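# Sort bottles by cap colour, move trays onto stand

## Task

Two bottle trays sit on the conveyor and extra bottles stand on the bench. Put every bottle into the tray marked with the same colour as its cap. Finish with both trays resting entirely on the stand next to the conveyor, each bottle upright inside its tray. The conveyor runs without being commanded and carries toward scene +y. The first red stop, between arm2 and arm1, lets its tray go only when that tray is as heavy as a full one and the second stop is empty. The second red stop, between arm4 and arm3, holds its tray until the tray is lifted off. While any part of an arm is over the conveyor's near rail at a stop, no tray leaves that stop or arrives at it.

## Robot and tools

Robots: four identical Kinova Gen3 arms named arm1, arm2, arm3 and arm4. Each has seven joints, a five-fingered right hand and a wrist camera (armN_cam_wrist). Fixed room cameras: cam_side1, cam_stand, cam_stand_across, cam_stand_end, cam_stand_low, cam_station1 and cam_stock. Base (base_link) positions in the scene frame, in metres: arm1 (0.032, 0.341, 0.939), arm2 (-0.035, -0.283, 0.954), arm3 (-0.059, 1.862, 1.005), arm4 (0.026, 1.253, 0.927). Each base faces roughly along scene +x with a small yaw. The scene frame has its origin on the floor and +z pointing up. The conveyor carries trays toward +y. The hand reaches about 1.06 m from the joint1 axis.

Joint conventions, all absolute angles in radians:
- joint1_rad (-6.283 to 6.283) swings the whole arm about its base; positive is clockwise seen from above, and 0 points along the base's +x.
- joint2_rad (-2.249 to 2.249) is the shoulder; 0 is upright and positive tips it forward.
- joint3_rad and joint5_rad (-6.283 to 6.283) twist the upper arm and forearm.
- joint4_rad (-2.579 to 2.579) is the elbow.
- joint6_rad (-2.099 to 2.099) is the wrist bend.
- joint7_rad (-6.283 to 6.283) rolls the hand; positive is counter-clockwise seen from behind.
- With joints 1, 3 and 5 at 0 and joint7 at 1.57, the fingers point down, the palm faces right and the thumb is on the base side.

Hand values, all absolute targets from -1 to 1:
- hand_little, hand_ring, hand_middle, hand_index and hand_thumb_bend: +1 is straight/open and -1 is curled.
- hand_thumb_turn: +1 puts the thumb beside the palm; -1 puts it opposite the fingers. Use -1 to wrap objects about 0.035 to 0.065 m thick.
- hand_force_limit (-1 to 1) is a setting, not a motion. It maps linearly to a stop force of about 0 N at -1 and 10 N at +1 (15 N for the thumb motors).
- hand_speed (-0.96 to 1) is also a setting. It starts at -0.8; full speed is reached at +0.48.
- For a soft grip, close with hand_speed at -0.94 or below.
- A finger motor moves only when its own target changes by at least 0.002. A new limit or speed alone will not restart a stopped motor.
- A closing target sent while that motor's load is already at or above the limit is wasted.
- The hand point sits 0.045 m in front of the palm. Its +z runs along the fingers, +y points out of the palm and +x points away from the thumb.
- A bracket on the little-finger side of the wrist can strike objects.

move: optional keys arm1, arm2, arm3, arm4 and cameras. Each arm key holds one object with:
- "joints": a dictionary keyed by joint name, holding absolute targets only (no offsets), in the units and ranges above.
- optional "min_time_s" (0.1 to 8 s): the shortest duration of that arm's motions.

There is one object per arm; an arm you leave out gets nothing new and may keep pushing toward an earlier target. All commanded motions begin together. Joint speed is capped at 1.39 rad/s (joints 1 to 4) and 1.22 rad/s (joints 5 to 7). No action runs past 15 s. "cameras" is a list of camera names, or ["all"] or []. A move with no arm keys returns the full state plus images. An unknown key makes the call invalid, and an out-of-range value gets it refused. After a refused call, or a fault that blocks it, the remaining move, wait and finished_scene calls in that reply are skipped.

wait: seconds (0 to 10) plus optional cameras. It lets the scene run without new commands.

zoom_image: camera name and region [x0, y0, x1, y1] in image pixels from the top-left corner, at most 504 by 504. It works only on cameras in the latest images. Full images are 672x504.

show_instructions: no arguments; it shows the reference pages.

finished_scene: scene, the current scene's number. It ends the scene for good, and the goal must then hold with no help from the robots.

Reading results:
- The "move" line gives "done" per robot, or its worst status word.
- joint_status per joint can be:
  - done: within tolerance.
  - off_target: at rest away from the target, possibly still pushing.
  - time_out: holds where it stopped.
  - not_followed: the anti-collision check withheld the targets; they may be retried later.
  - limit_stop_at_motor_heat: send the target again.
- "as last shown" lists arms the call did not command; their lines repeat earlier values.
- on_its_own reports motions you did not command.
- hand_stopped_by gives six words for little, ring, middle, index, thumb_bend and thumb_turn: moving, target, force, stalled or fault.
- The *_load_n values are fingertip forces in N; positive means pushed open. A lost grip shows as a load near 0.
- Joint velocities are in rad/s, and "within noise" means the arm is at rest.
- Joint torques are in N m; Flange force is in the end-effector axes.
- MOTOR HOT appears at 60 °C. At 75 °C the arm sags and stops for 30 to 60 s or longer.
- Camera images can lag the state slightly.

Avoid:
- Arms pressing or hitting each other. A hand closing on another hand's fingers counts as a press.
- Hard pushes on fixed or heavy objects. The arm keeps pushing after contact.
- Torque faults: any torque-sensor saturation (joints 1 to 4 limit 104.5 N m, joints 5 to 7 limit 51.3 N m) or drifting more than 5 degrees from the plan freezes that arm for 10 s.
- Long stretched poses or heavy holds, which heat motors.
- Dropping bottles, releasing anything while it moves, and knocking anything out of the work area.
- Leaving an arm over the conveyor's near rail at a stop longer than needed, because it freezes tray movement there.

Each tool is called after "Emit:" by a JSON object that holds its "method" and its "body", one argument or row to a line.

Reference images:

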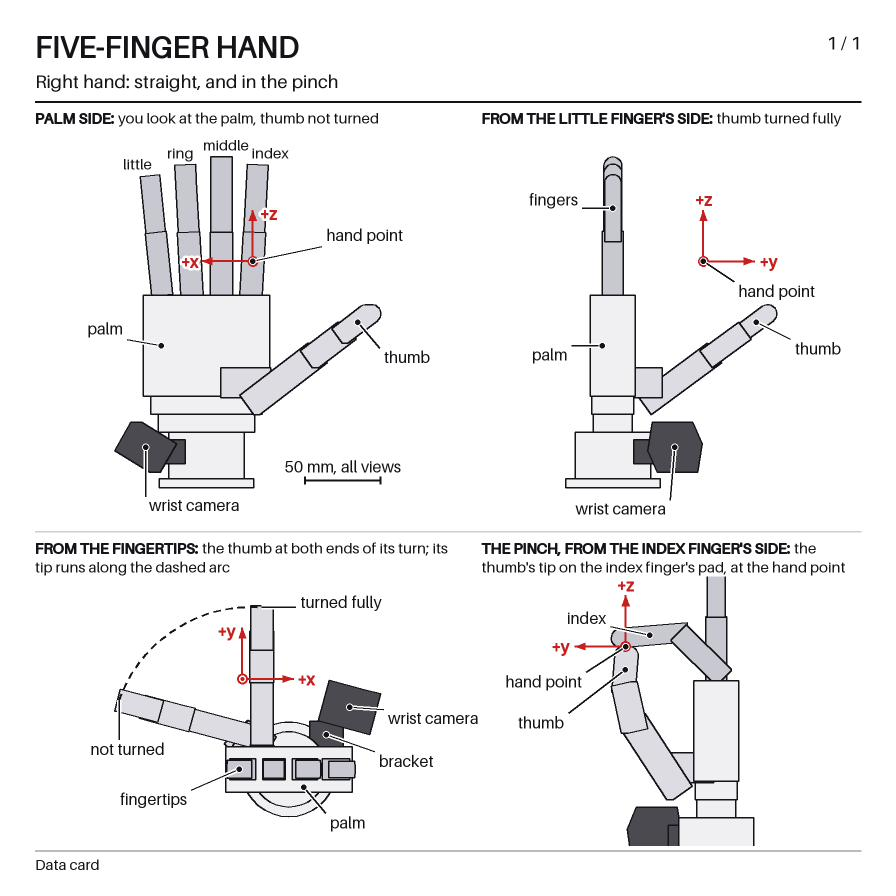

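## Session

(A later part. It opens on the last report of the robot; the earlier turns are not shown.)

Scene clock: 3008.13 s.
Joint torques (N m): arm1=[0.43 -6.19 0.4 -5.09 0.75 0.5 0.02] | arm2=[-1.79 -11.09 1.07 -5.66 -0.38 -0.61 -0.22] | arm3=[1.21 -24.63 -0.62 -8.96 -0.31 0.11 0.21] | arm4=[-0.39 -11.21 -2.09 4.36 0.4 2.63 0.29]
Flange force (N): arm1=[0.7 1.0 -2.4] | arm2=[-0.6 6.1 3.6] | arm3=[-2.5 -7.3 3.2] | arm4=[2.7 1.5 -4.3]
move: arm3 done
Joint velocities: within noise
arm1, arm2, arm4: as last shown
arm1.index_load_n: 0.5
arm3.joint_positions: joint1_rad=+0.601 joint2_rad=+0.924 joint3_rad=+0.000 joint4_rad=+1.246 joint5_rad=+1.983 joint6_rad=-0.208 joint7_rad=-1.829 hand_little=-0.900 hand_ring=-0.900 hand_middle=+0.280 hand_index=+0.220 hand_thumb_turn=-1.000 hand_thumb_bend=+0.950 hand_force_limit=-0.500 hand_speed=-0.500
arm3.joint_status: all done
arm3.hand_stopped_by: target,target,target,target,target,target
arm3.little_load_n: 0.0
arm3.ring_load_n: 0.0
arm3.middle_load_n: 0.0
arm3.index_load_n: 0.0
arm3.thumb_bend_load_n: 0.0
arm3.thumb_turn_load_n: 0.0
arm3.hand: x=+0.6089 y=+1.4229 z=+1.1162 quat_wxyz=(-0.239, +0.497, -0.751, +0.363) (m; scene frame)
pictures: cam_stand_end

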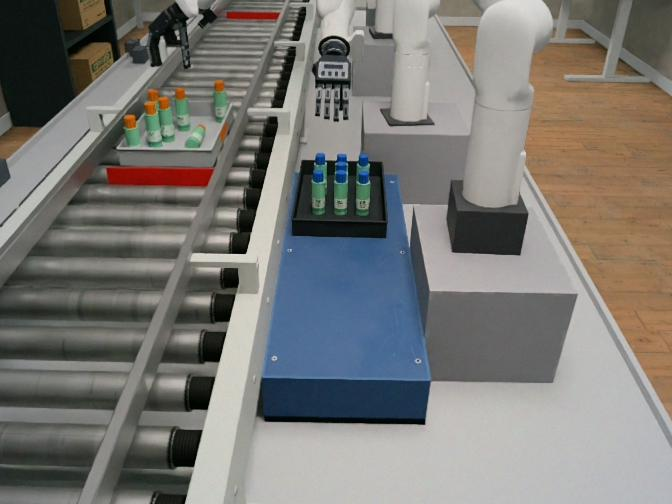

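Emit:
{"method": "move", "body": {
  "arm3": {"joints":{"joint1_rad":0.5468,"joint2_rad":0.8020,"joint4_rad":1.6770,"joint5_rad":0.5474,"joint6_rad":-0.2373,"joint7_rad":-0.4312,"hand_thumb_bend":0.45},"min_time_s":2.8},
  "cameras": ["arm3_cam_wrist","cam_stand_end"]
}}

Emit:
{"method": "zoom_image", "body": {
  "camera": "arm3_cam_wrist",
  "region": [180, 60, 522, 320]
}}

Emit:
{"method": "zoom_image", "body": {
  "camera": "cam_stand_end",
  "region": [90, 20, 250, 180]
}}

Scene clock: 3014.73 s.
Joint torques (N m): arm1=[0.53 -6.23 0.34 -5.07 0.76 0.52 0.02] | arm2=[-1.73 -11.06 1.08 -5.62 -0.42 -0.58 -0.22] | arm3=[1.25 -21.43 -0.56 -7.26 -0.13 -2.17 0.24] | arm4=[-0.38 -11.25 -2.08 4.45 0.39 2.58 0.22]
Flange force (N): arm1=[0.5 1.2 -2.3] | arm2=[-0.5 5.9 3.3] | arm3=[-6.8 3.4 1.1] | arm4=[2.7 1.8 -4.2]
move: arm3 done
Joint velocities: within noise
arm1, arm2, arm4: as last shown
arm1.index_load_n: 0.0
arm3.joint_positions: joint1_rad=+0.547 joint2_rad=+0.802 joint3_rad=+0.000 joint4_rad=+1.677 joint5_rad=+0.547 joint6_rad=-0.237 joint7_rad=-0.431 hand_little=-0.900 hand_ring=-0.900 hand_middle=+0.280 hand_index=+0.220 hand_thumb_turn=-1.000 hand_thumb_bend=+0.450 hand_force_limit=-0.500 hand_speed=-0.500
arm3.joint_status: all done
arm3.hand_stopped_by: target,target,target,target,target,target
arm3.little_load_n: 0.0
arm3.ring_load_n: 0.0
arm3.middle_load_n: 0.0
arm3.index_load_n: 0.0
arm3.thumb_bend_load_n: 0.0
arm3.thumb_turn_load_n: 0.0
arm3.hand: x=+0.5383 y=+1.5018 z=+1.0791 quat_wxyz=(-0.228, +0.486, -0.766, +0.354) (m; scene frame)
pictures: arm3_cam_wrist, cam_stand_end
camera_calibration:
arm3_cam_wrist: T_world_to_cam=[[-0.69547, 0.0750501, -0.714625, 1.03294], [-0.140063, 0.961295, 0.237264, -1.63183], [0.704773, 0.265102, -0.65804, 0.0463847], [0, 0, 0, 1]] pos_world=[0.457127, 1.47885, 1.15586]

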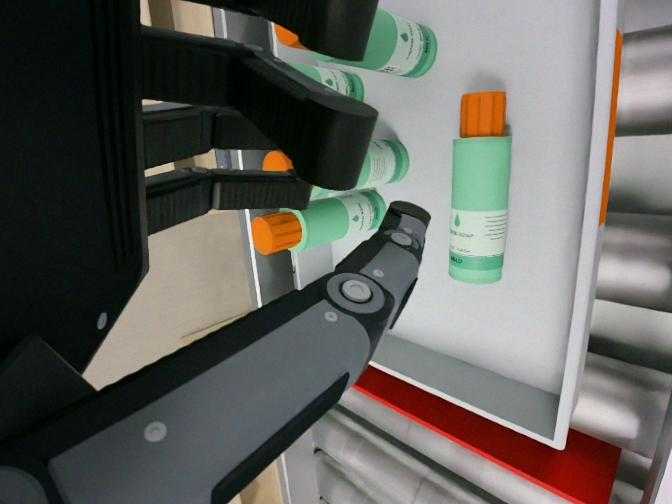

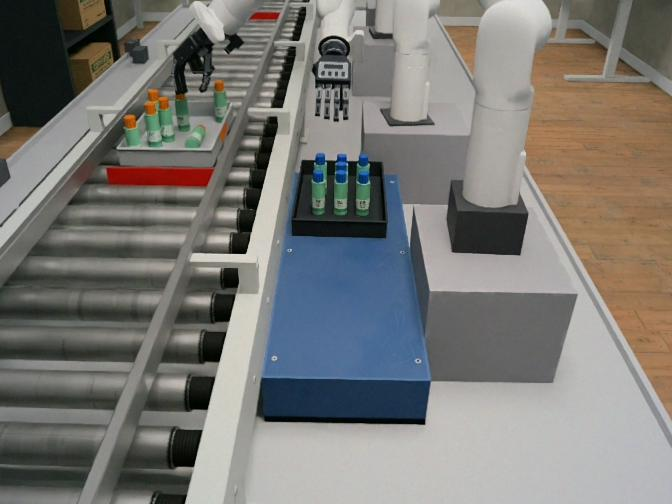

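Scaled by 1.474 from the camera's 672x504 image, which has a finer 960x720 frame.

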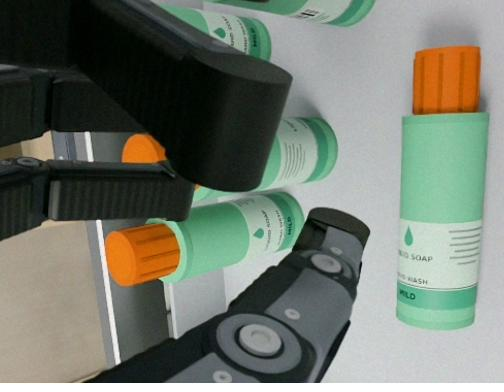

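Scaled by 3.150 from the camera's 672x504 image, which has a finer 960x720 frame.

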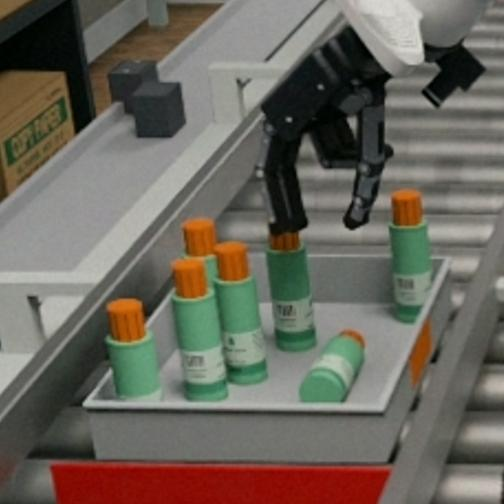

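Emit:
{"method": "move", "body": {
  "arm3": {"joints":{"joint1_rad":0.5748,"joint2_rad":0.9217,"joint4_rad":1.6204,"joint5_rad":0.5067,"joint6_rad":-0.3003,"joint7_rad":-0.3656,"hand_middle":0.12,"hand_index":0.15,"hand_thumb_bend":0.43,"hand_speed":-0.8},"min_time_s":2},
  "cameras": ["arm3_cam_wrist","cam_stand_end","cam_stand_across"]
}}

Emit:
{"method": "zoom_image", "body": {
  "camera": "arm3_cam_wrist",
  "region": [180, 60, 522, 320]
}}

Emit:
{"method": "zoom_image", "body": {
  "camera": "cam_stand_end",
  "region": [140, 60, 250, 160]
}}

Emit:
{"method": "zoom_image", "body": {
  "camera": "cam_stand_across",
  "region": [360, 60, 540, 180]
}}

Scene clock: 3057.03 s.
Joint torques (N m): arm1=[0.4 -6.24 0.33 -5.06 0.73 0.49 0.05] | arm2=[-1.74 -11.02 1.04 -5.59 -0.37 -0.61 -0.25] | arm3=[1.22 -22.42 -0.53 -6.81 -0.12 -2.22 0.19] | arm4=[-0.31 -11.21 -2.08 4.46 0.35 2.6 0.22]
Flange force (N): arm1=[0.5 1.0 -2.2] | arm2=[-0.6 6.1 3.5] | arm3=[-5.9 2.3 0.8] | arm4=[2.9 1.6 -4.4]
move: arm3 done
Joint velocities: within noise
arm1, arm2, arm4: as last shown
arm3.joint_positions: joint1_rad=+0.575 joint2_rad=+0.922 joint3_rad=+0.000 joint4_rad=+1.620 joint5_rad=+0.507 joint6_rad=-0.300 joint7_rad=-0.366 hand_little=-0.900 hand_ring=-0.900 hand_middle=+0.120 hand_index=+0.150 hand_thumb_turn=-1.000 hand_thumb_bend=+0.430 hand_force_limit=-0.500 hand_speed=-0.800
arm3.joint_status: all done
arm3.hand_stopped_by: target,target,target,target,target,target
arm3.little_load_n: 0.0
arm3.ring_load_n: 0.0
arm3.middle_load_n: 0.0
arm3.index_load_n: 0.0
arm3.thumb_bend_load_n: 0.5
arm3.thumb_turn_load_n: 0.0
arm3.hand: x=+0.5434 y=+1.4813 z=+1.0291 quat_wxyz=(-0.228, +0.486, -0.766, +0.354) (m; scene frame)
pictures: arm3_cam_wrist, cam_stand_across, cam_stand_end
camera_calibration:
arm3_cam_wrist: T_world_to_cam=[[-0.69541, 0.0750014, -0.714688, 1.0024], [-0.140128, 0.961294, 0.237229, -1.59948], [0.704818, 0.265119, -0.657984, 0.0152148], [0, 0, 0, 1]] pos_world=[0.462227, 1.45835, 1.10586]

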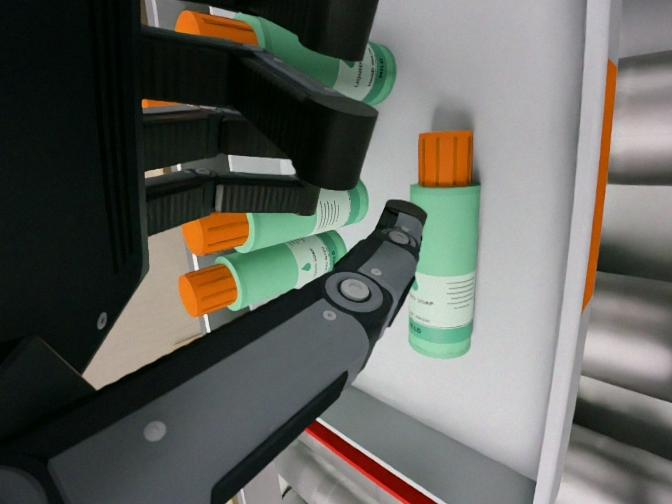

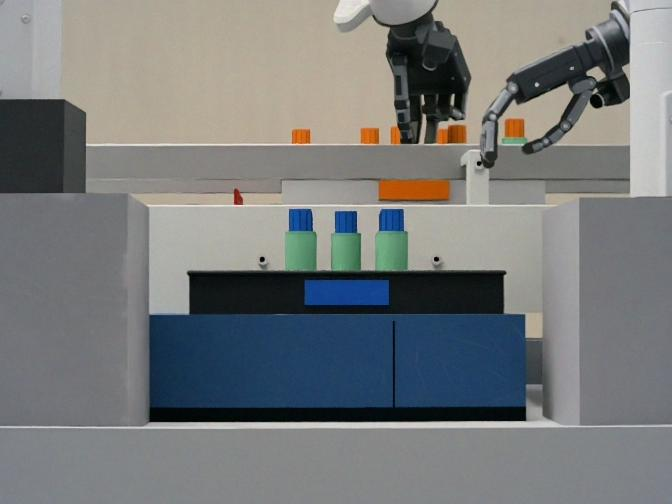

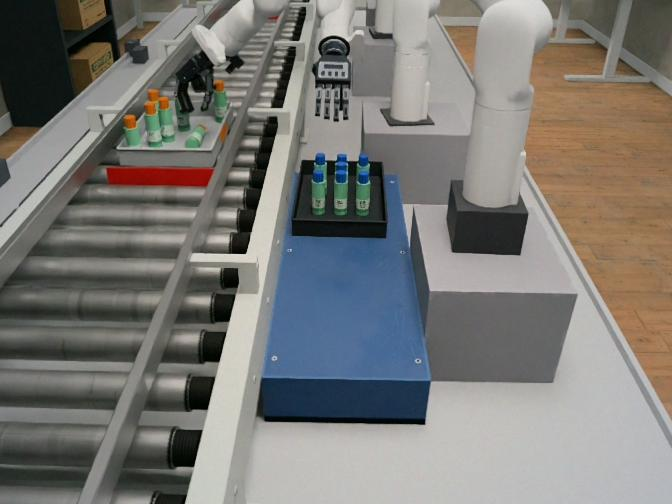

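Scaled by 1.474 from the camera's 672x504 image, which has a finer 960x720 frame.

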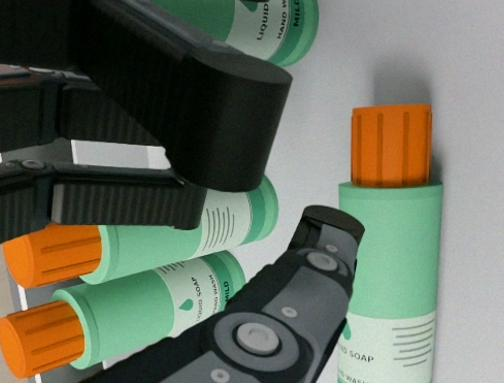

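Scaled by 4.582 from the camera's 672x504 image, which has a finer 960x720 frame.

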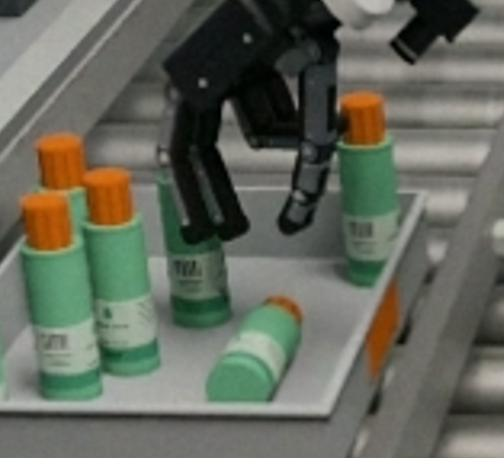

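Scaled by 2.800 from the camera's 672x504 image, which has a finer 960x720 frame.

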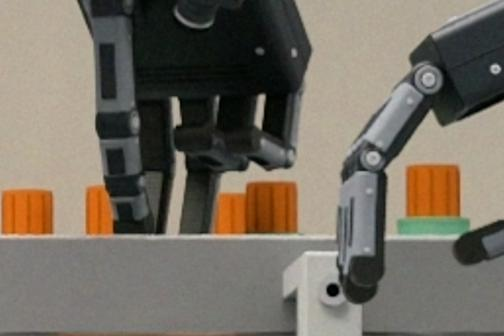

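Emit:
{"method": "move", "body": {
  "arm3": {"joints":{"joint1_rad":0.5750,"joint2_rad":0.9765,"joint4_rad":1.6145,"joint5_rad":0.4465,"joint6_rad":-0.3430,"joint7_rad":-0.3010},"min_time_s":1.5},
  "cameras": ["arm3_cam_wrist","cam_stand_end"]
}}

Emit:
{"method": "zoom_image", "body": {
  "camera": "cam_stand_end",
  "region": [140, 60, 250, 160]
}}

Emit:
{"method": "zoom_image", "body": {
  "camera": "arm3_cam_wrist",
  "region": [280, 40, 560, 240]
}}

Scene clock: 3079.90 s.
Joint torques (N m): arm1=[0.5 -6.15 0.33 -5.03 0.76 0.47 0.07] | arm2=[-1.75 -11.03 1.07 -5.74 -0.38 -0.61 -0.19] | arm3=[1.19 -22.7 -0.58 -6.5 -0.11 -2.23 0.23] | arm4=[-0.39 -11.28 -2.07 4.4 0.32 2.62 0.31]
Flange force (N): arm1=[0.6 1.1 -2.6] | arm2=[-0.9 6.0 3.5] | arm3=[-5.5 1.9 0.7] | arm4=[2.8 1.7 -4.7]
move: arm3 done
Joint velocities: within noise
arm1, arm2, arm4: as last shown
arm3.joint_positions: joint1_rad=+0.575 joint2_rad=+0.976 joint3_rad=+0.000 joint4_rad=+1.615 joint5_rad=+0.447 joint6_rad=-0.343 joint7_rad=-0.301 hand_little=-0.900 hand_ring=-0.900 hand_middle=+0.120 hand_index=+0.150 hand_thumb_turn=-1.000 hand_thumb_bend=+0.430 hand_force_limit=-0.500 hand_speed=-0.800
arm3.joint_status: all done
arm3.hand_stopped_by: target,target,target,target,target,target
arm3.little_load_n: 0.5
arm3.ring_load_n: 0.0
arm3.middle_load_n: 0.0
arm3.index_load_n: 0.0
arm3.thumb_bend_load_n: 0.0
arm3.thumb_turn_load_n: 0.0
arm3.hand: x=+0.5436 y=+1.4818 z=+1.0017 quat_wxyz=(-0.229, +0.487, -0.766, +0.353) (m; scene frame)
arm4.ring_load_n: -0.5
arm4.thumb_bend_load_n: 0.5
pictures: arm3_cam_wrist, cam_stand_end
camera_calibration:
arm3_cam_wrist: T_world_to_cam=[[-0.696195, 0.0749906, -0.713925, 0.982571], [-0.141334, 0.960743, 0.23874, -1.5934], [0.703802, 0.267112, -0.658266, -0.00521412], [0, 0, 0, 1]] pos_world=[0.46253, 1.45855, 1.07846]

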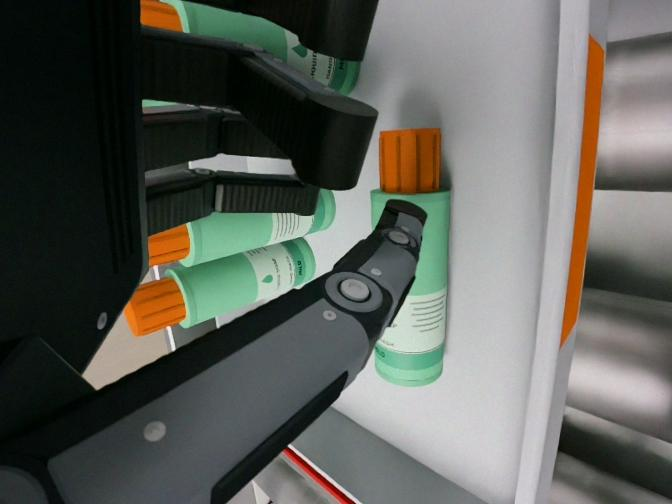

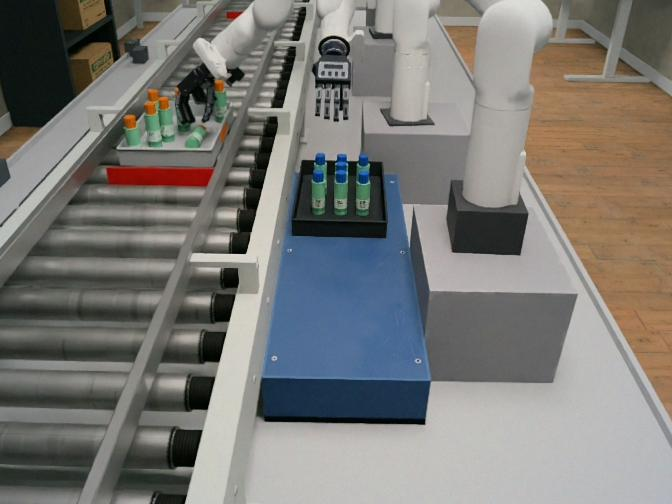

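Scaled by 4.582 from the camera's 672x504 image, which has a finer 960x720 frame.

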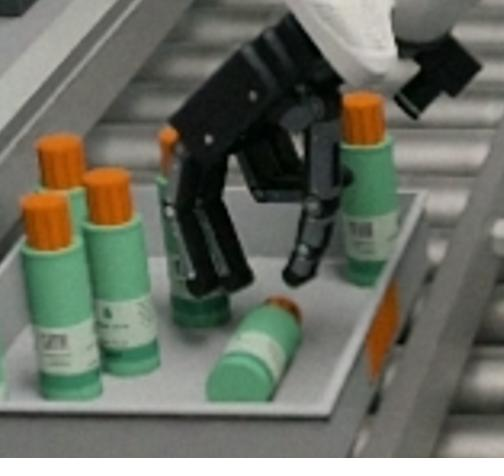

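Scaled by 1.800 from the camera's 672x504 image, which has a finer 960x720 frame.

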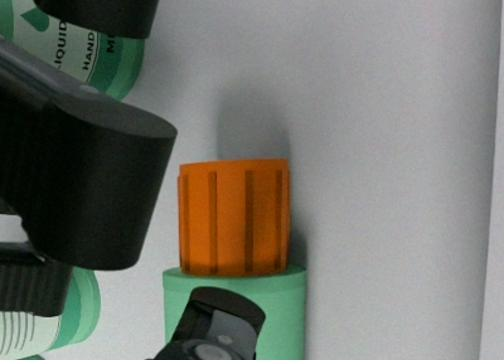

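Emit:
{"method": "move", "body": {
  "arm3": {"joints":{"joint1_rad":0.5801,"joint2_rad":1.0336,"joint4_rad":1.5992,"joint5_rad":0.4057,"joint6_rad":-0.3832,"joint7_rad":-0.2536},"min_time_s":2},
  "cameras": ["arm3_cam_wrist","cam_stand_end"]
}}

Emit:
{"method": "zoom_image", "body": {
  "camera": "cam_stand_end",
  "region": [140, 60, 250, 160]
}}

Emit:
{"method": "zoom_image", "body": {
  "camera": "arm3_cam_wrist",
  "region": [240, 40, 520, 240]
}}

Scene clock: 3097.50 s.
Joint torques (N m): arm1=[0.55 -6.17 0.28 -5.1 0.73 0.49 0.03] | arm2=[-1.72 -11 0.98 -5.61 -0.44 -0.63 -0.24] | arm3=[0.95 -22.31 -0.8 -5.98 -0.07 -2.19 0.2] | arm4=[-0.35 -11.24 -2.14 4.41 0.39 2.56 0.19]
Flange force (N): arm1=[0.7 1.1 -2.4] | arm2=[-0.5 5.9 3.2] | arm3=[-4.9 0.8 -0.3] | arm4=[2.6 1.7 -4.2]
move: arm3 done
Joint velocities: within noise
arm1, arm2, arm4: as last shown
arm2.index_load_n: -0.5
arm3.joint_positions: joint1_rad=+0.580 joint2_rad=+1.034 joint3_rad=+0.000 joint4_rad=+1.599 joint5_rad=+0.406 joint6_rad=-0.383 joint7_rad=-0.254 hand_little=-0.900 hand_ring=-0.900 hand_middle=+0.120 hand_index=+0.150 hand_thumb_turn=-1.000 hand_thumb_bend=+0.430 hand_force_limit=-0.500 hand_speed=-0.800
arm3.joint_status: all done
arm3.hand_stopped_by: target,target,target,target,target,target
arm3.little_load_n: 0.0
arm3.ring_load_n: 0.0
arm3.middle_load_n: 0.0
arm3.index_load_n: 0.0
arm3.thumb_bend_load_n: 0.5
arm3.thumb_turn_load_n: -0.5
arm3.hand: x=+0.5433 y=+1.4783 z=+0.9751 quat_wxyz=(-0.228, +0.486, -0.766, +0.354) (m; scene frame)
arm4.ring_load_n: 0.0
arm4.thumb_bend_load_n: 0.0
pictures: arm3_cam_wrist, cam_stand_end
camera_calibration:
arm3_cam_wrist: T_world_to_cam=[[-0.695376, 0.0747983, -0.714743, 0.96431], [-0.140209, 0.961335, 0.237014, -1.58346], [0.704836, 0.265027, -0.658002, -0.0194149], [0, 0, 0, 1]] pos_world=[0.462227, 1.45525, 1.05176]

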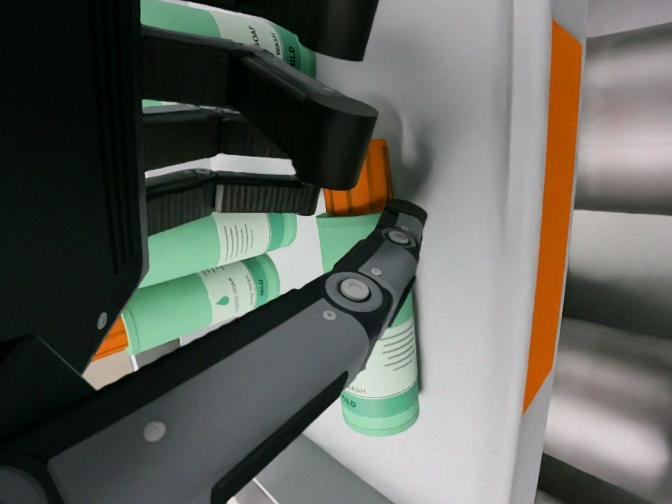

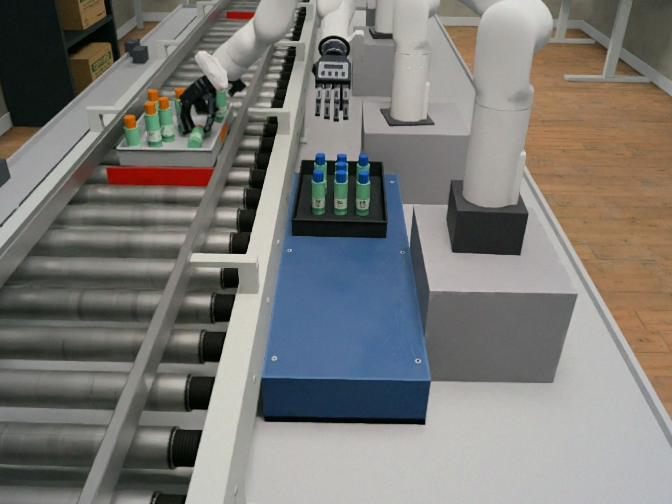

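Scaled by 4.582 from the camera's 672x504 image, which has a finer 960x720 frame.

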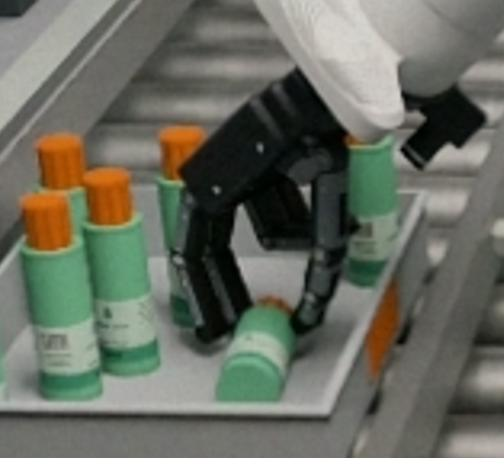

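Scaled by 1.800 from the camera's 672x504 image, which has a finer 960x720 frame.

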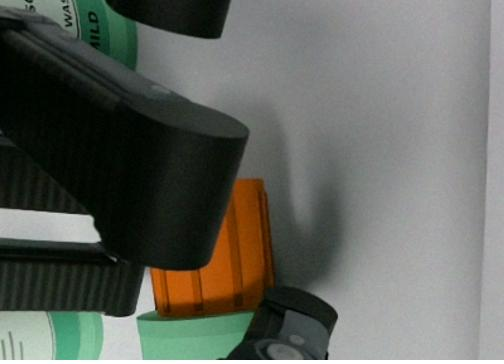

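Emit:
{"method": "move", "body": {
  "arm3": {"joints":{"hand_index":0.0,"hand_thumb_bend":0.24,"hand_force_limit":-0.6,"hand_speed":-0.94}},
  "cameras": ["arm3_cam_wrist","cam_stand_end"]
}}

Emit:
{"method": "zoom_image", "body": {
  "camera": "cam_stand_end",
  "region": [140, 60, 250, 160]
}}

Emit:
{"method": "zoom_image", "body": {
  "camera": "arm3_cam_wrist",
  "region": [240, 40, 520, 240]
}}

Scene clock: 3105.10 s.
Joint torques (N m): arm1=[0.6 -6.19 0.37 -5.12 0.77 0.48 0.03] | arm2=[-1.77 -10.99 1.09 -5.72 -0.37 -0.62 -0.26] | arm3=[1.22 -23.32 -0.6 -6.27 -0.09 -2.38 0.21] | arm4=[-0.27 -11.22 -2.1 4.36 0.39 2.6 0.29]
Flange force (N): arm1=[0.7 1.4 -2.6] | arm2=[-1.0 6.3 3.6] | arm3=[-5.2 1.6 1.3] | arm4=[2.9 1.3 -4.2]
move: arm3 off_target
Joint velocities: within noise
arm1, arm2, arm4: as last shown
arm1.little_load_n: 0.5
arm2.index_load_n: 0.0
arm3.joint_positions: joint1_rad=+0.580 joint2_rad=+1.034 joint3_rad=+0.000 joint4_rad=+1.599 joint5_rad=+0.406 joint6_rad=-0.383 joint7_rad=-0.254 hand_little=-0.900 hand_ring=-0.900 hand_middle=+0.120 hand_index=+0.016 hand_thumb_turn=-1.000 hand_thumb_bend=+0.366 hand_force_limit=-0.600 hand_speed=-0.940
arm3.joint_status: hand_thumb_bend off_target (ended at +0.366, target +0.240); the others done
arm3.hand_stopped_by: target,target,target,force,force,target
arm3.little_load_n: 0.0
arm3.ring_load_n: 0.0
arm3.middle_load_n: 1.0
arm3.index_load_n: 2.5
arm3.thumb_bend_load_n: 3.5
arm3.thumb_turn_load_n: 0.0
arm3.hand: x=+0.5433 y=+1.4783 z=+0.9751 quat_wxyz=(-0.228, +0.486, -0.766, +0.354) (m; scene frame)
pictures: arm3_cam_wrist, cam_stand_end
camera_calibration:
arm3_cam_wrist: T_world_to_cam=[[-0.695332, 0.0748148, -0.714784, 0.964309], [-0.140267, 0.961313, 0.237069, -1.58346], [0.704868, 0.265102, -0.657938, -0.019606], [0, 0, 0, 1]] pos_world=[0.462227, 1.45525, 1.05176]

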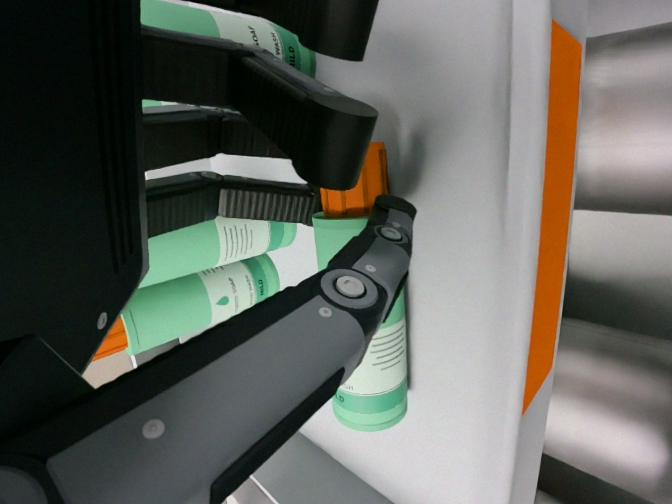

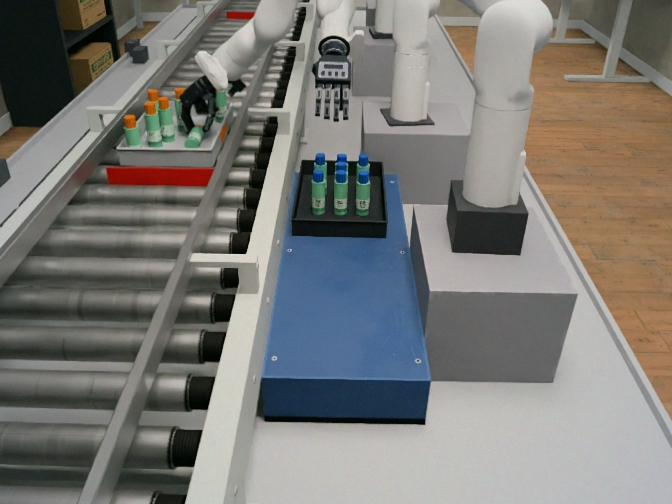

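Scaled by 4.582 from the camera's 672x504 image, which has a finer 960x720 frame.

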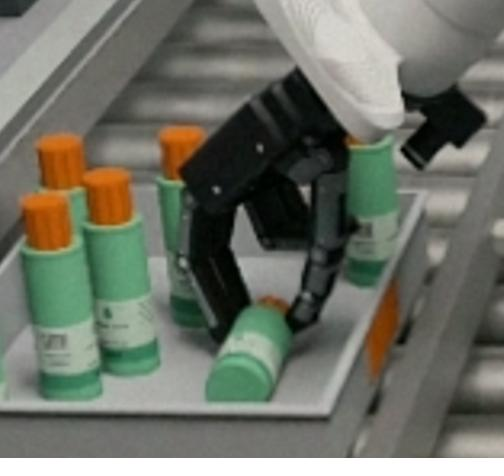

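Scaled by 1.800 from the camera's 672x504 image, which has a finer 960x720 frame.

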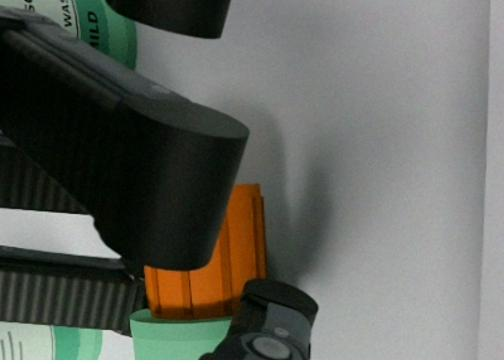

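Emit:
{"method": "move", "body": {
  "arm3": {"joints":{"joint1_rad":0.5223,"joint2_rad":1.0234,"joint4_rad":1.6349,"joint5_rad":0.0101,"joint6_rad":-0.3894,"joint7_rad":-0.0062},"min_time_s":1.5}
}}

Emit:
{"method": "move", "body": {
  "arm3": {"joints":{"joint1_rad":0.4623,"joint2_rad":1.0198,"joint4_rad":1.6489,"joint5_rad":-0.3587,"joint6_rad":-0.4151,"joint7_rad":0.2103},"min_time_s":1.5},
  "cameras": ["arm3_cam_wrist","cam_stand_end"]
}}

Emit:
{"method": "zoom_image", "body": {
  "camera": "cam_stand_end",
  "region": [140, 60, 250, 160]
}}

Scene clock: 3135.07 s.
Joint torques (N m): arm1=[0.48 -6.23 0.35 -5.03 0.78 0.5 0.02] | arm2=[-1.74 -10.97 1.05 -5.67 -0.44 -0.61 -0.25] | arm3=[1.14 -22.79 -0.34 -6.01 0.08 -2.33 0.23] | arm4=[-0.34 -11.21 -2.08 4.41 0.38 2.62 0.3]
Flange force (N): arm1=[0.4 1.0 -2.5] | arm2=[-0.8 6.0 3.2] | arm3=[-5.0 0.2 0.9] | arm4=[2.9 1.4 -4.4]
move: arm3 done
Joint velocities: within noise
arm1, arm2, arm4: as last shown
arm1.little_load_n: 0.0
arm3.joint_positions: joint1_rad=+0.522 joint2_rad=+1.023 joint3_rad=+0.000 joint4_rad=+1.635 joint5_rad=+0.010 joint6_rad=-0.389 joint7_rad=-0.006 hand_little=-0.900 hand_ring=-0.900 hand_middle=+0.120 hand_index=+0.016 hand_thumb_turn=-1.000 hand_thumb_bend=+0.366 hand_force_limit=-0.600 hand_speed=-0.940
arm3.joint_status: all done
arm3.hand_stopped_by: target,target,target,force,force,target
arm3.little_load_n: 0.5
arm3.ring_load_n: 0.0
arm3.middle_load_n: 1.0
arm3.index_load_n: 2.5
arm3.thumb_bend_load_n: 3.5
arm3.thumb_turn_load_n: -0.5
arm3.hand: x=+0.5438 y=+1.4813 z=+0.9748 quat_wxyz=(-0.204, +0.435, -0.796, +0.368) (m; scene frame)
pictures: none

Scene clock: 3136.97 s.
Joint torques (N m): arm1=[0.48 -6.25 0.32 -5.03 0.73 0.51 0.06] | arm2=[-1.72 -11.07 1.09 -5.66 -0.43 -0.62 -0.25] | arm3=[1.08 -22.23 -0.08 -5.64 0.28 -2.08 0.23] | arm4=[-0.32 -11.23 -2.12 4.41 0.41 2.61 0.2]
Flange force (N): arm1=[0.4 1.2 -2.1] | arm2=[-0.6 6.0 3.5] | arm3=[-5.0 -1.3 0.5] | arm4=[2.5 1.7 -3.9]
move: arm3 done
Joint velocities: within noise
arm1.joint_positions: joint1_rad=-1.469 joint2_rad=+0.091 joint3_rad=+0.000 joint4_rad=+2.366 joint5_rad=+0.834 joint6_rad=+0.886 joint7_rad=-2.187 hand_little=-0.900 hand_ring=-0.900 hand_middle=+0.320 hand_index=+0.228 hand_thumb_turn=-1.000 hand_thumb_bend=+0.430 hand_force_limit=+0.200 hand_speed=-0.900
arm1.joint_status: not commanded
arm1.hand_stopped_by: target,target,target,target,target,target
arm1.little_load_n: 0.0
arm1.ring_load_n: 0.0
arm1.middle_load_n: 0.0
arm1.index_load_n: 0.0
arm1.thumb_bend_load_n: 0.0
arm1.thumb_turn_load_n: 0.0
arm1.hand: x=+0.1914 y=+0.6093 z=+1.1002 quat_wxyz=(-0.211, +0.675, -0.675, +0.210) (m; scene frame)
arm2.joint_positions: joint1_rad=+1.152 joint2_rad=+0.279 joint3_rad=+0.000 joint4_rad=+2.205 joint5_rad=+2.148 joint6_rad=-0.704 joint7_rad=-1.104 hand_little=-0.900 hand_ring=-0.900 hand_middle=+0.320 hand_index=+0.200 hand_thumb_turn=-1.000 hand_thumb_bend=+0.430 hand_force_limit=+0.200 hand_speed=-0.900
arm2.joint_status: not commanded
arm2.hand_stopped_by: target,target,target,target,target,target
arm2.little_load_n: 0.0
arm2.ring_load_n: 0.0
arm2.middle_load_n: 0.0
arm2.index_load_n: 0.0
arm2.thumb_bend_load_n: 0.0
arm2.thumb_turn_load_n: 0.0
arm2.hand: x=+0.1786 y=-0.5492 z=+1.1000 quat_wxyz=(-0.206, +0.677, -0.673, +0.217) (m; scene frame)
arm3.joint_positions: joint1_rad=+0.462 joint2_rad=+1.020 joint3_rad=+0.000 joint4_rad=+1.649 joint5_rad=-0.359 joint6_rad=-0.415 joint7_rad=+0.210 hand_little=-0.900 hand_ring=-0.900 hand_middle=+0.120 hand_index=+0.016 hand_thumb_turn=-1.000 hand_thumb_bend=+0.366 hand_force_limit=-0.600 hand_speed=-0.940
arm3.joint_status: all done
arm3.hand_stopped_by: target,target,target,force,force,target
arm3.little_load_n: 0.0
arm3.ring_load_n: 0.0
arm3.middle_load_n: 1.0
arm3.index_load_n: 2.5
arm3.thumb_bend_load_n: 3.5
arm3.thumb_turn_load_n: 0.0
arm3.hand: x=+0.5446 y=+1.4840 z=+0.9746 quat_wxyz=(-0.180, +0.382, -0.823, +0.381) (m; scene frame)
arm4.joint_positions: joint1_rad=+0.659 joint2_rad=+0.895 joint3_rad=+0.000 joint4_rad=+2.530 joint5_rad=-1.206 joint6_rad=+1.014 joint7_rad=-2.849 hand_little=+0.200 hand_ring=+0.200 hand_middle=+0.200 hand_index=+0.200 hand_thumb_turn=-1.000 hand_thumb_bend=+0.050 hand_force_limit=+0.300 hand_speed=-0.920
arm4.joint_status: not commanded
arm4.hand_stopped_by: target,target,target,target,target,target
arm4.little_load_n: 0.0
arm4.ring_load_n: 0.0
arm4.middle_load_n: 0.0
arm4.index_load_n: 0.0
arm4.thumb_bend_load_n: 0.0
arm4.thumb_turn_load_n: 0.0
arm4.hand: x=+0.1931 y=+1.3813 z=+0.9846 quat_wxyz=(+0.540, -0.842, -0.003, -0.004) (m; scene frame)
pictures: arm3_cam_wrist, cam_stand_end
camera_calibration:
arm3_cam_wrist: T_world_to_cam=[[-0.653376, 0.25241, -0.713715, 0.676991], [0.113744, 0.964808, 0.237083, -1.73224], [0.74844, 0.0737236, -0.659092, 0.239108], [0, 0, 0, 1]] pos_world=[0.460402, 1.48277, 1.05146]

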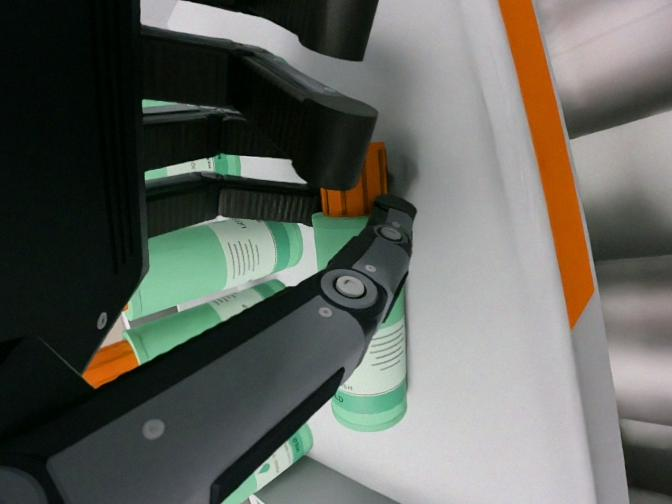

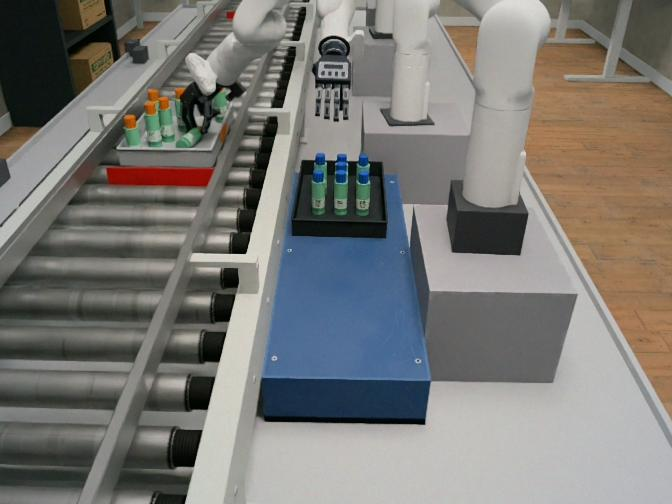

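Scaled by 4.582 from the camera's 672x504 image, which has a finer 960x720 frame.

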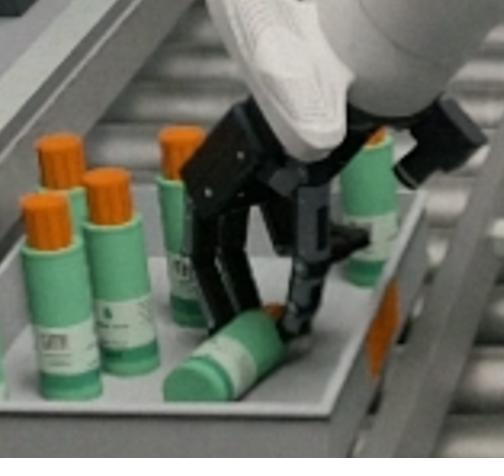

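Emit:
{"method": "move", "body": {
  "arm3": {"joints":{"joint1_rad":0.4026,"joint2_rad":1.0217,"joint4_rad":1.6429,"joint5_rad":-0.6949,"joint6_rad":-0.4554,"joint7_rad":0.3937},"min_time_s":1.5}
}}

Emit:
{"method": "move", "body": {
  "arm3": {"joints":{"joint1_rad":0.3457,"joint2_rad":1.0296,"joint4_rad":1.6169,"joint5_rad":-0.9979,"joint6_rad":-0.5092,"joint7_rad":0.5481},"min_time_s":1.5},
  "cameras": ["arm3_cam_wrist","cam_stand_end","cam_stand"]
}}

Emit:
{"method": "zoom_image", "body": {
  "camera": "cam_stand_end",
  "region": [140, 60, 250, 160]
}}

Emit:
{"method": "zoom_image", "body": {
  "camera": "cam_stand",
  "region": [140, 360, 320, 495]
}}

Scene clock: 3143.30 s.
Joint torques (N m): arm1=[0.53 -6.28 0.34 -5.11 0.78 0.49 0.02] | arm2=[-1.74 -11.02 1.08 -5.64 -0.37 -0.61 -0.23] | arm3=[1.05 -22.3 0.15 -5.68 0.34 -2.03 0.25] | arm4=[-0.39 -11.25 -2.1 4.32 0.4 2.66 0.3]
Flange force (N): arm1=[0.5 1.2 -2.4] | arm2=[-0.7 6.0 3.5] | arm3=[-4.7 -1.7 0.3] | arm4=[2.5 1.5 -4.2]
move: arm3 done
Joint velocities: within noise
arm1, arm2, arm4: as last shown
arm1.thumb_turn_load_n: 0.5
arm3.joint_positions: joint1_rad=+0.403 joint2_rad=+1.022 joint3_rad=+0.000 joint4_rad=+1.643 joint5_rad=-0.695 joint6_rad=-0.455 joint7_rad=+0.394 hand_little=-0.900 hand_ring=-0.900 hand_middle=+0.120 hand_index=+0.016 hand_thumb_turn=-1.000 hand_thumb_bend=+0.366 hand_force_limit=-0.600 hand_speed=-0.940
arm3.joint_status: all done
arm3.hand_stopped_by: target,target,target,force,force,target
arm3.little_load_n: 0.0
arm3.ring_load_n: 0.0
arm3.middle_load_n: 1.0
arm3.index_load_n: 2.5
arm3.thumb_bend_load_n: 3.5
arm3.thumb_turn_load_n: 0.0
arm3.hand: x=+0.5453 y=+1.4868 z=+0.9745 quat_wxyz=(-0.154, +0.328, -0.846, +0.392) (m; scene frame)
pictures: none

Scene clock: 3145.20 s.
Joint torques (N m): arm1=[0.52 -6.21 0.42 -4.99 0.75 0.52 0.05] | arm2=[-1.8 -10.93 1.05 -5.69 -0.41 -0.63 -0.25] | arm3=[0.99 -21.97 0.3 -5.49 0.52 -1.71 0.23] | arm4=[-0.36 -11.18 -2.17 4.41 0.32 2.62 0.21]
Flange force (N): arm1=[0.4 1.2 -2.5] | arm2=[-0.9 6.2 3.3] | arm3=[-3.7 -1.2 -0.5] | arm4=[2.6 1.6 -4.7]
move: arm3 done
Joint velocities: within noise
arm1, arm2, arm4: as last shown
arm1.thumb_turn_load_n: 0.0
arm3.joint_positions: joint1_rad=+0.346 joint2_rad=+1.030 joint3_rad=+0.000 joint4_rad=+1.617 joint5_rad=-0.998 joint6_rad=-0.509 joint7_rad=+0.548 hand_little=-0.900 hand_ring=-0.900 hand_middle=+0.120 hand_index=+0.016 hand_thumb_turn=-1.000 hand_thumb_bend=+0.366 hand_force_limit=-0.600 hand_speed=-0.940
arm3.joint_status: all done
arm3.hand_stopped_by: target,target,target,force,force,target
arm3.little_load_n: 0.0
arm3.ring_load_n: -0.5
arm3.middle_load_n: 1.0
arm3.index_load_n: 2.5
arm3.thumb_bend_load_n: 3.0
arm3.thumb_turn_load_n: -0.5
arm3.hand: x=+0.5459 y=+1.4896 z=+0.9743 quat_wxyz=(-0.128, +0.272, -0.866, +0.401) (m; scene frame)
pictures: arm3_cam_wrist, cam_stand, cam_stand_end
camera_calibration:
arm3_cam_wrist: T_world_to_cam=[[-0.566756, 0.413183, -0.712789, 0.388488], [0.359993, 0.90239, 0.236849, -1.77898], [0.741075, -0.122363, -0.660178, 0.534691], [0, 0, 0, 1]] pos_world=[0.464353, 1.51024, 1.05125]

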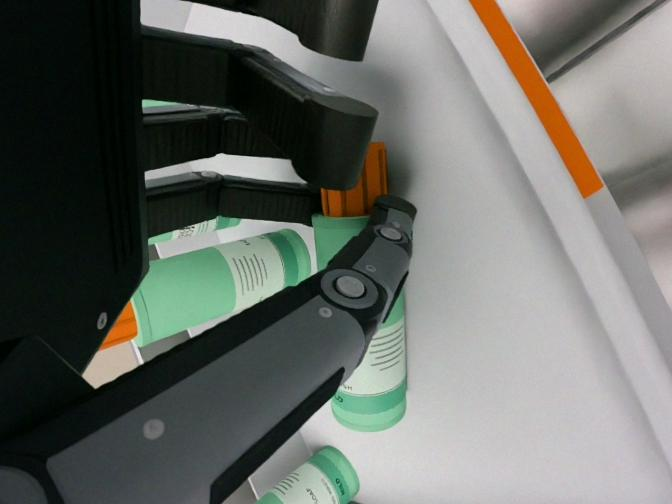

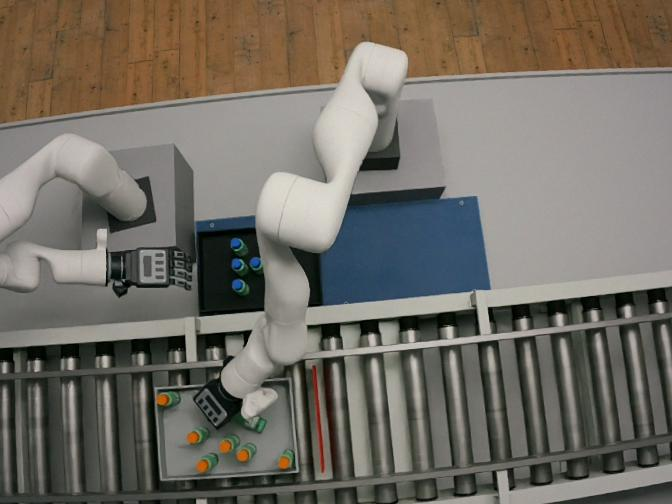

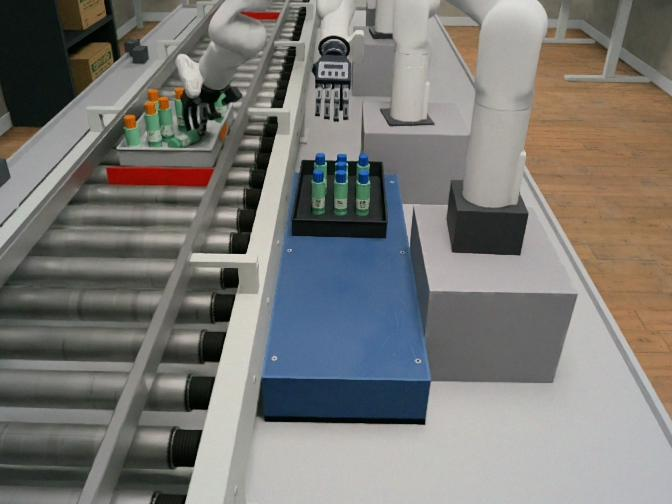

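Scaled by 4.582 from the camera's 672x504 image, which has a finer 960x720 frame.

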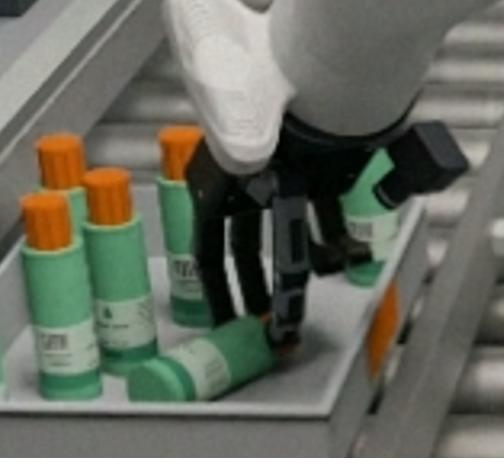

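Scaled by 2.800 from the camera's 672x504 image, which has a finer 960x720 frame.

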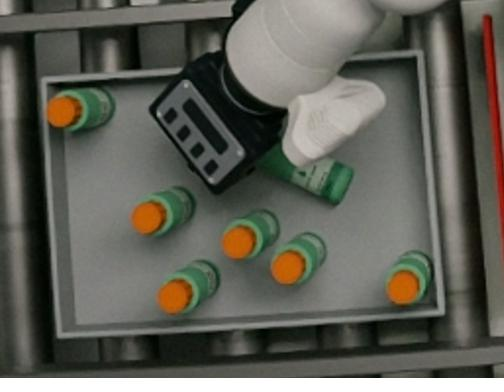

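Emit:
{"method": "move", "body": {
  "arm3": {"joints":{"joint1_rad":0.3360,"joint2_rad":1.0165,"joint4_rad":1.6627,"joint5_rad":-0.9635,"joint6_rad":-0.5311,"joint7_rad":0.4987},"min_time_s":1.5}
}}

Emit:
{"method": "move", "body": {
  "arm3": {"joints":{"hand_index":0.2,"hand_thumb_bend":0.48,"hand_speed":-0.9}},
  "cameras": ["arm3_cam_wrist","cam_stand_end"]
}}

Emit:
{"method": "zoom_image", "body": {
  "camera": "cam_stand_end",
  "region": [140, 60, 250, 160]
}}

Scene clock: 3170.97 s.
Joint torques (N m): arm1=[0.55 -6.23 0.41 -5.08 0.75 0.5 0.08] | arm2=[-1.74 -11.04 1.02 -5.65 -0.43 -0.63 -0.25] | arm3=[1.11 -21.51 0.39 -5.11 0.46 -1.76 0.28] | arm4=[-0.31 -11.15 -2.1 4.43 0.43 2.63 0.19]
Flange force (N): arm1=[0.6 1.5 -2.4] | arm2=[-0.6 6.0 3.4] | arm3=[-3.8 -1.1 -0.6] | arm4=[2.7 1.5 -3.9]
move: arm3 done
Joint velocities: within noise
arm1, arm2, arm4: as last shown
arm3.joint_positions: joint1_rad=+0.336 joint2_rad=+1.017 joint3_rad=+0.000 joint4_rad=+1.663 joint5_rad=-0.964 joint6_rad=-0.531 joint7_rad=+0.499 hand_little=-0.900 hand_ring=-0.900 hand_middle=+0.120 hand_index=+0.016 hand_thumb_turn=-1.000 hand_thumb_bend=+0.366 hand_force_limit=-0.600 hand_speed=-0.940
arm3.joint_status: all done
arm3.hand_stopped_by: target,target,target,force,force,target
arm3.little_load_n: 0.0
arm3.ring_load_n: 0.0
arm3.middle_load_n: 1.0
arm3.index_load_n: 3.0
arm3.thumb_bend_load_n: 3.5
arm3.thumb_turn_load_n: 0.0
arm3.hand: x=+0.5368 y=+1.4986 z=+0.9743 quat_wxyz=(-0.128, +0.272, -0.866, +0.401) (m; scene frame)
pictures: none

Scene clock: 3172.23 s.
Joint torques (N m): arm1=[0.45 -6.23 0.35 -5 0.8 0.5 0.04] | arm2=[-1.81 -10.99 1.07 -5.7 -0.4 -0.62 -0.21] | arm3=[1.2 -22.23 0.56 -5.6 0.54 -2.04 0.21] | arm4=[-0.34 -11.25 -2.15 4.36 0.45 2.63 0.22]
Flange force (N): arm1=[0.3 1.0 -2.5] | arm2=[-0.8 6.1 3.3] | arm3=[-4.0 -0.4 -0.3] | arm4=[2.4 1.7 -3.8]
move: arm3 done
Joint velocities: within noise
arm1, arm2, arm4: as last shown
arm1.little_load_n: 0.5
arm2.little_load_n: 0.5
arm3.joint_positions: joint1_rad=+0.336 joint2_rad=+1.016 joint3_rad=+0.000 joint4_rad=+1.663 joint5_rad=-0.964 joint6_rad=-0.531 joint7_rad=+0.499 hand_little=-0.900 hand_ring=-0.900 hand_middle=+0.120 hand_index=+0.200 hand_thumb_turn=-1.000 hand_thumb_bend=+0.480 hand_force_limit=-0.600 hand_speed=-0.900
arm3.joint_status: all done
arm3.hand_stopped_by: target,target,target,target,target,target
arm3.little_load_n: 0.0
arm3.ring_load_n: 0.0
arm3.middle_load_n: 0.0
arm3.index_load_n: 0.0
arm3.thumb_bend_load_n: 0.0
arm3.thumb_turn_load_n: 0.0
arm3.hand: x=+0.5368 y=+1.4986 z=+0.9743 quat_wxyz=(-0.128, +0.272, -0.866, +0.401) (m; scene frame)
arm4.ring_load_n: -0.5
pictures: arm3_cam_wrist, cam_stand_end
camera_calibration:
arm3_cam_wrist: T_world_to_cam=[[-0.566897, 0.413083, -0.712734, 0.379827], [0.359965, 0.902435, 0.236719, -1.78378], [0.740981, -0.122364, -0.660283, 0.542615], [0, 0, 0, 1]] pos_world=[0.455353, 1.51924, 1.05125]

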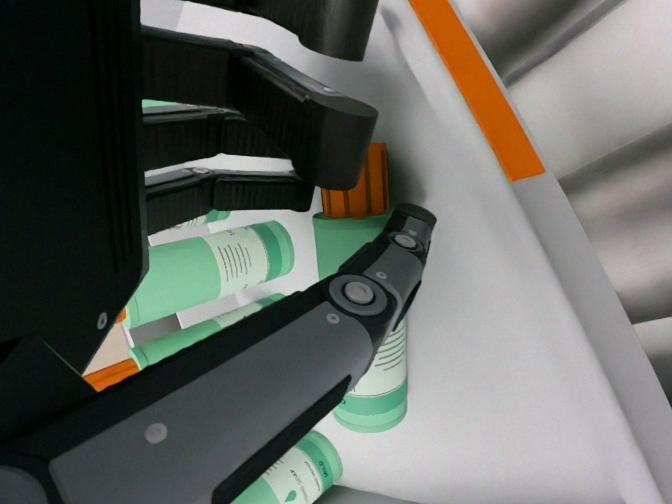

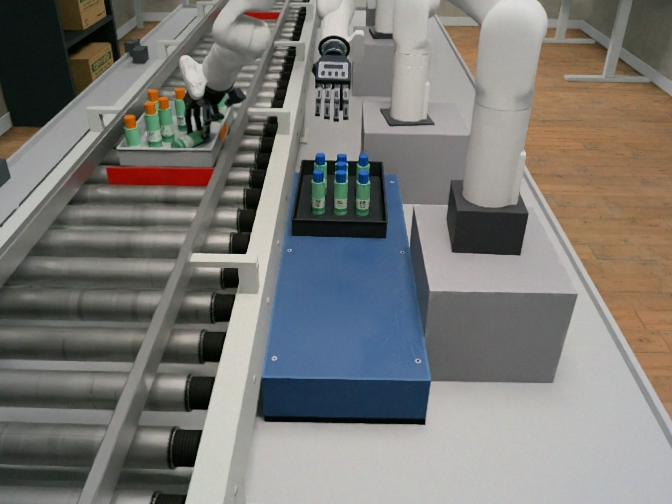

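Scaled by 4.582 from the camera's 672x504 image, which has a finer 960x720 frame.

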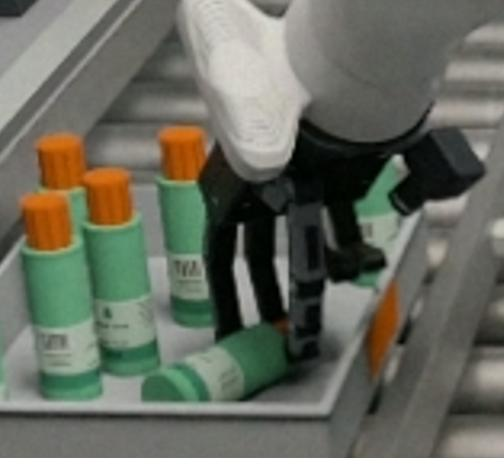

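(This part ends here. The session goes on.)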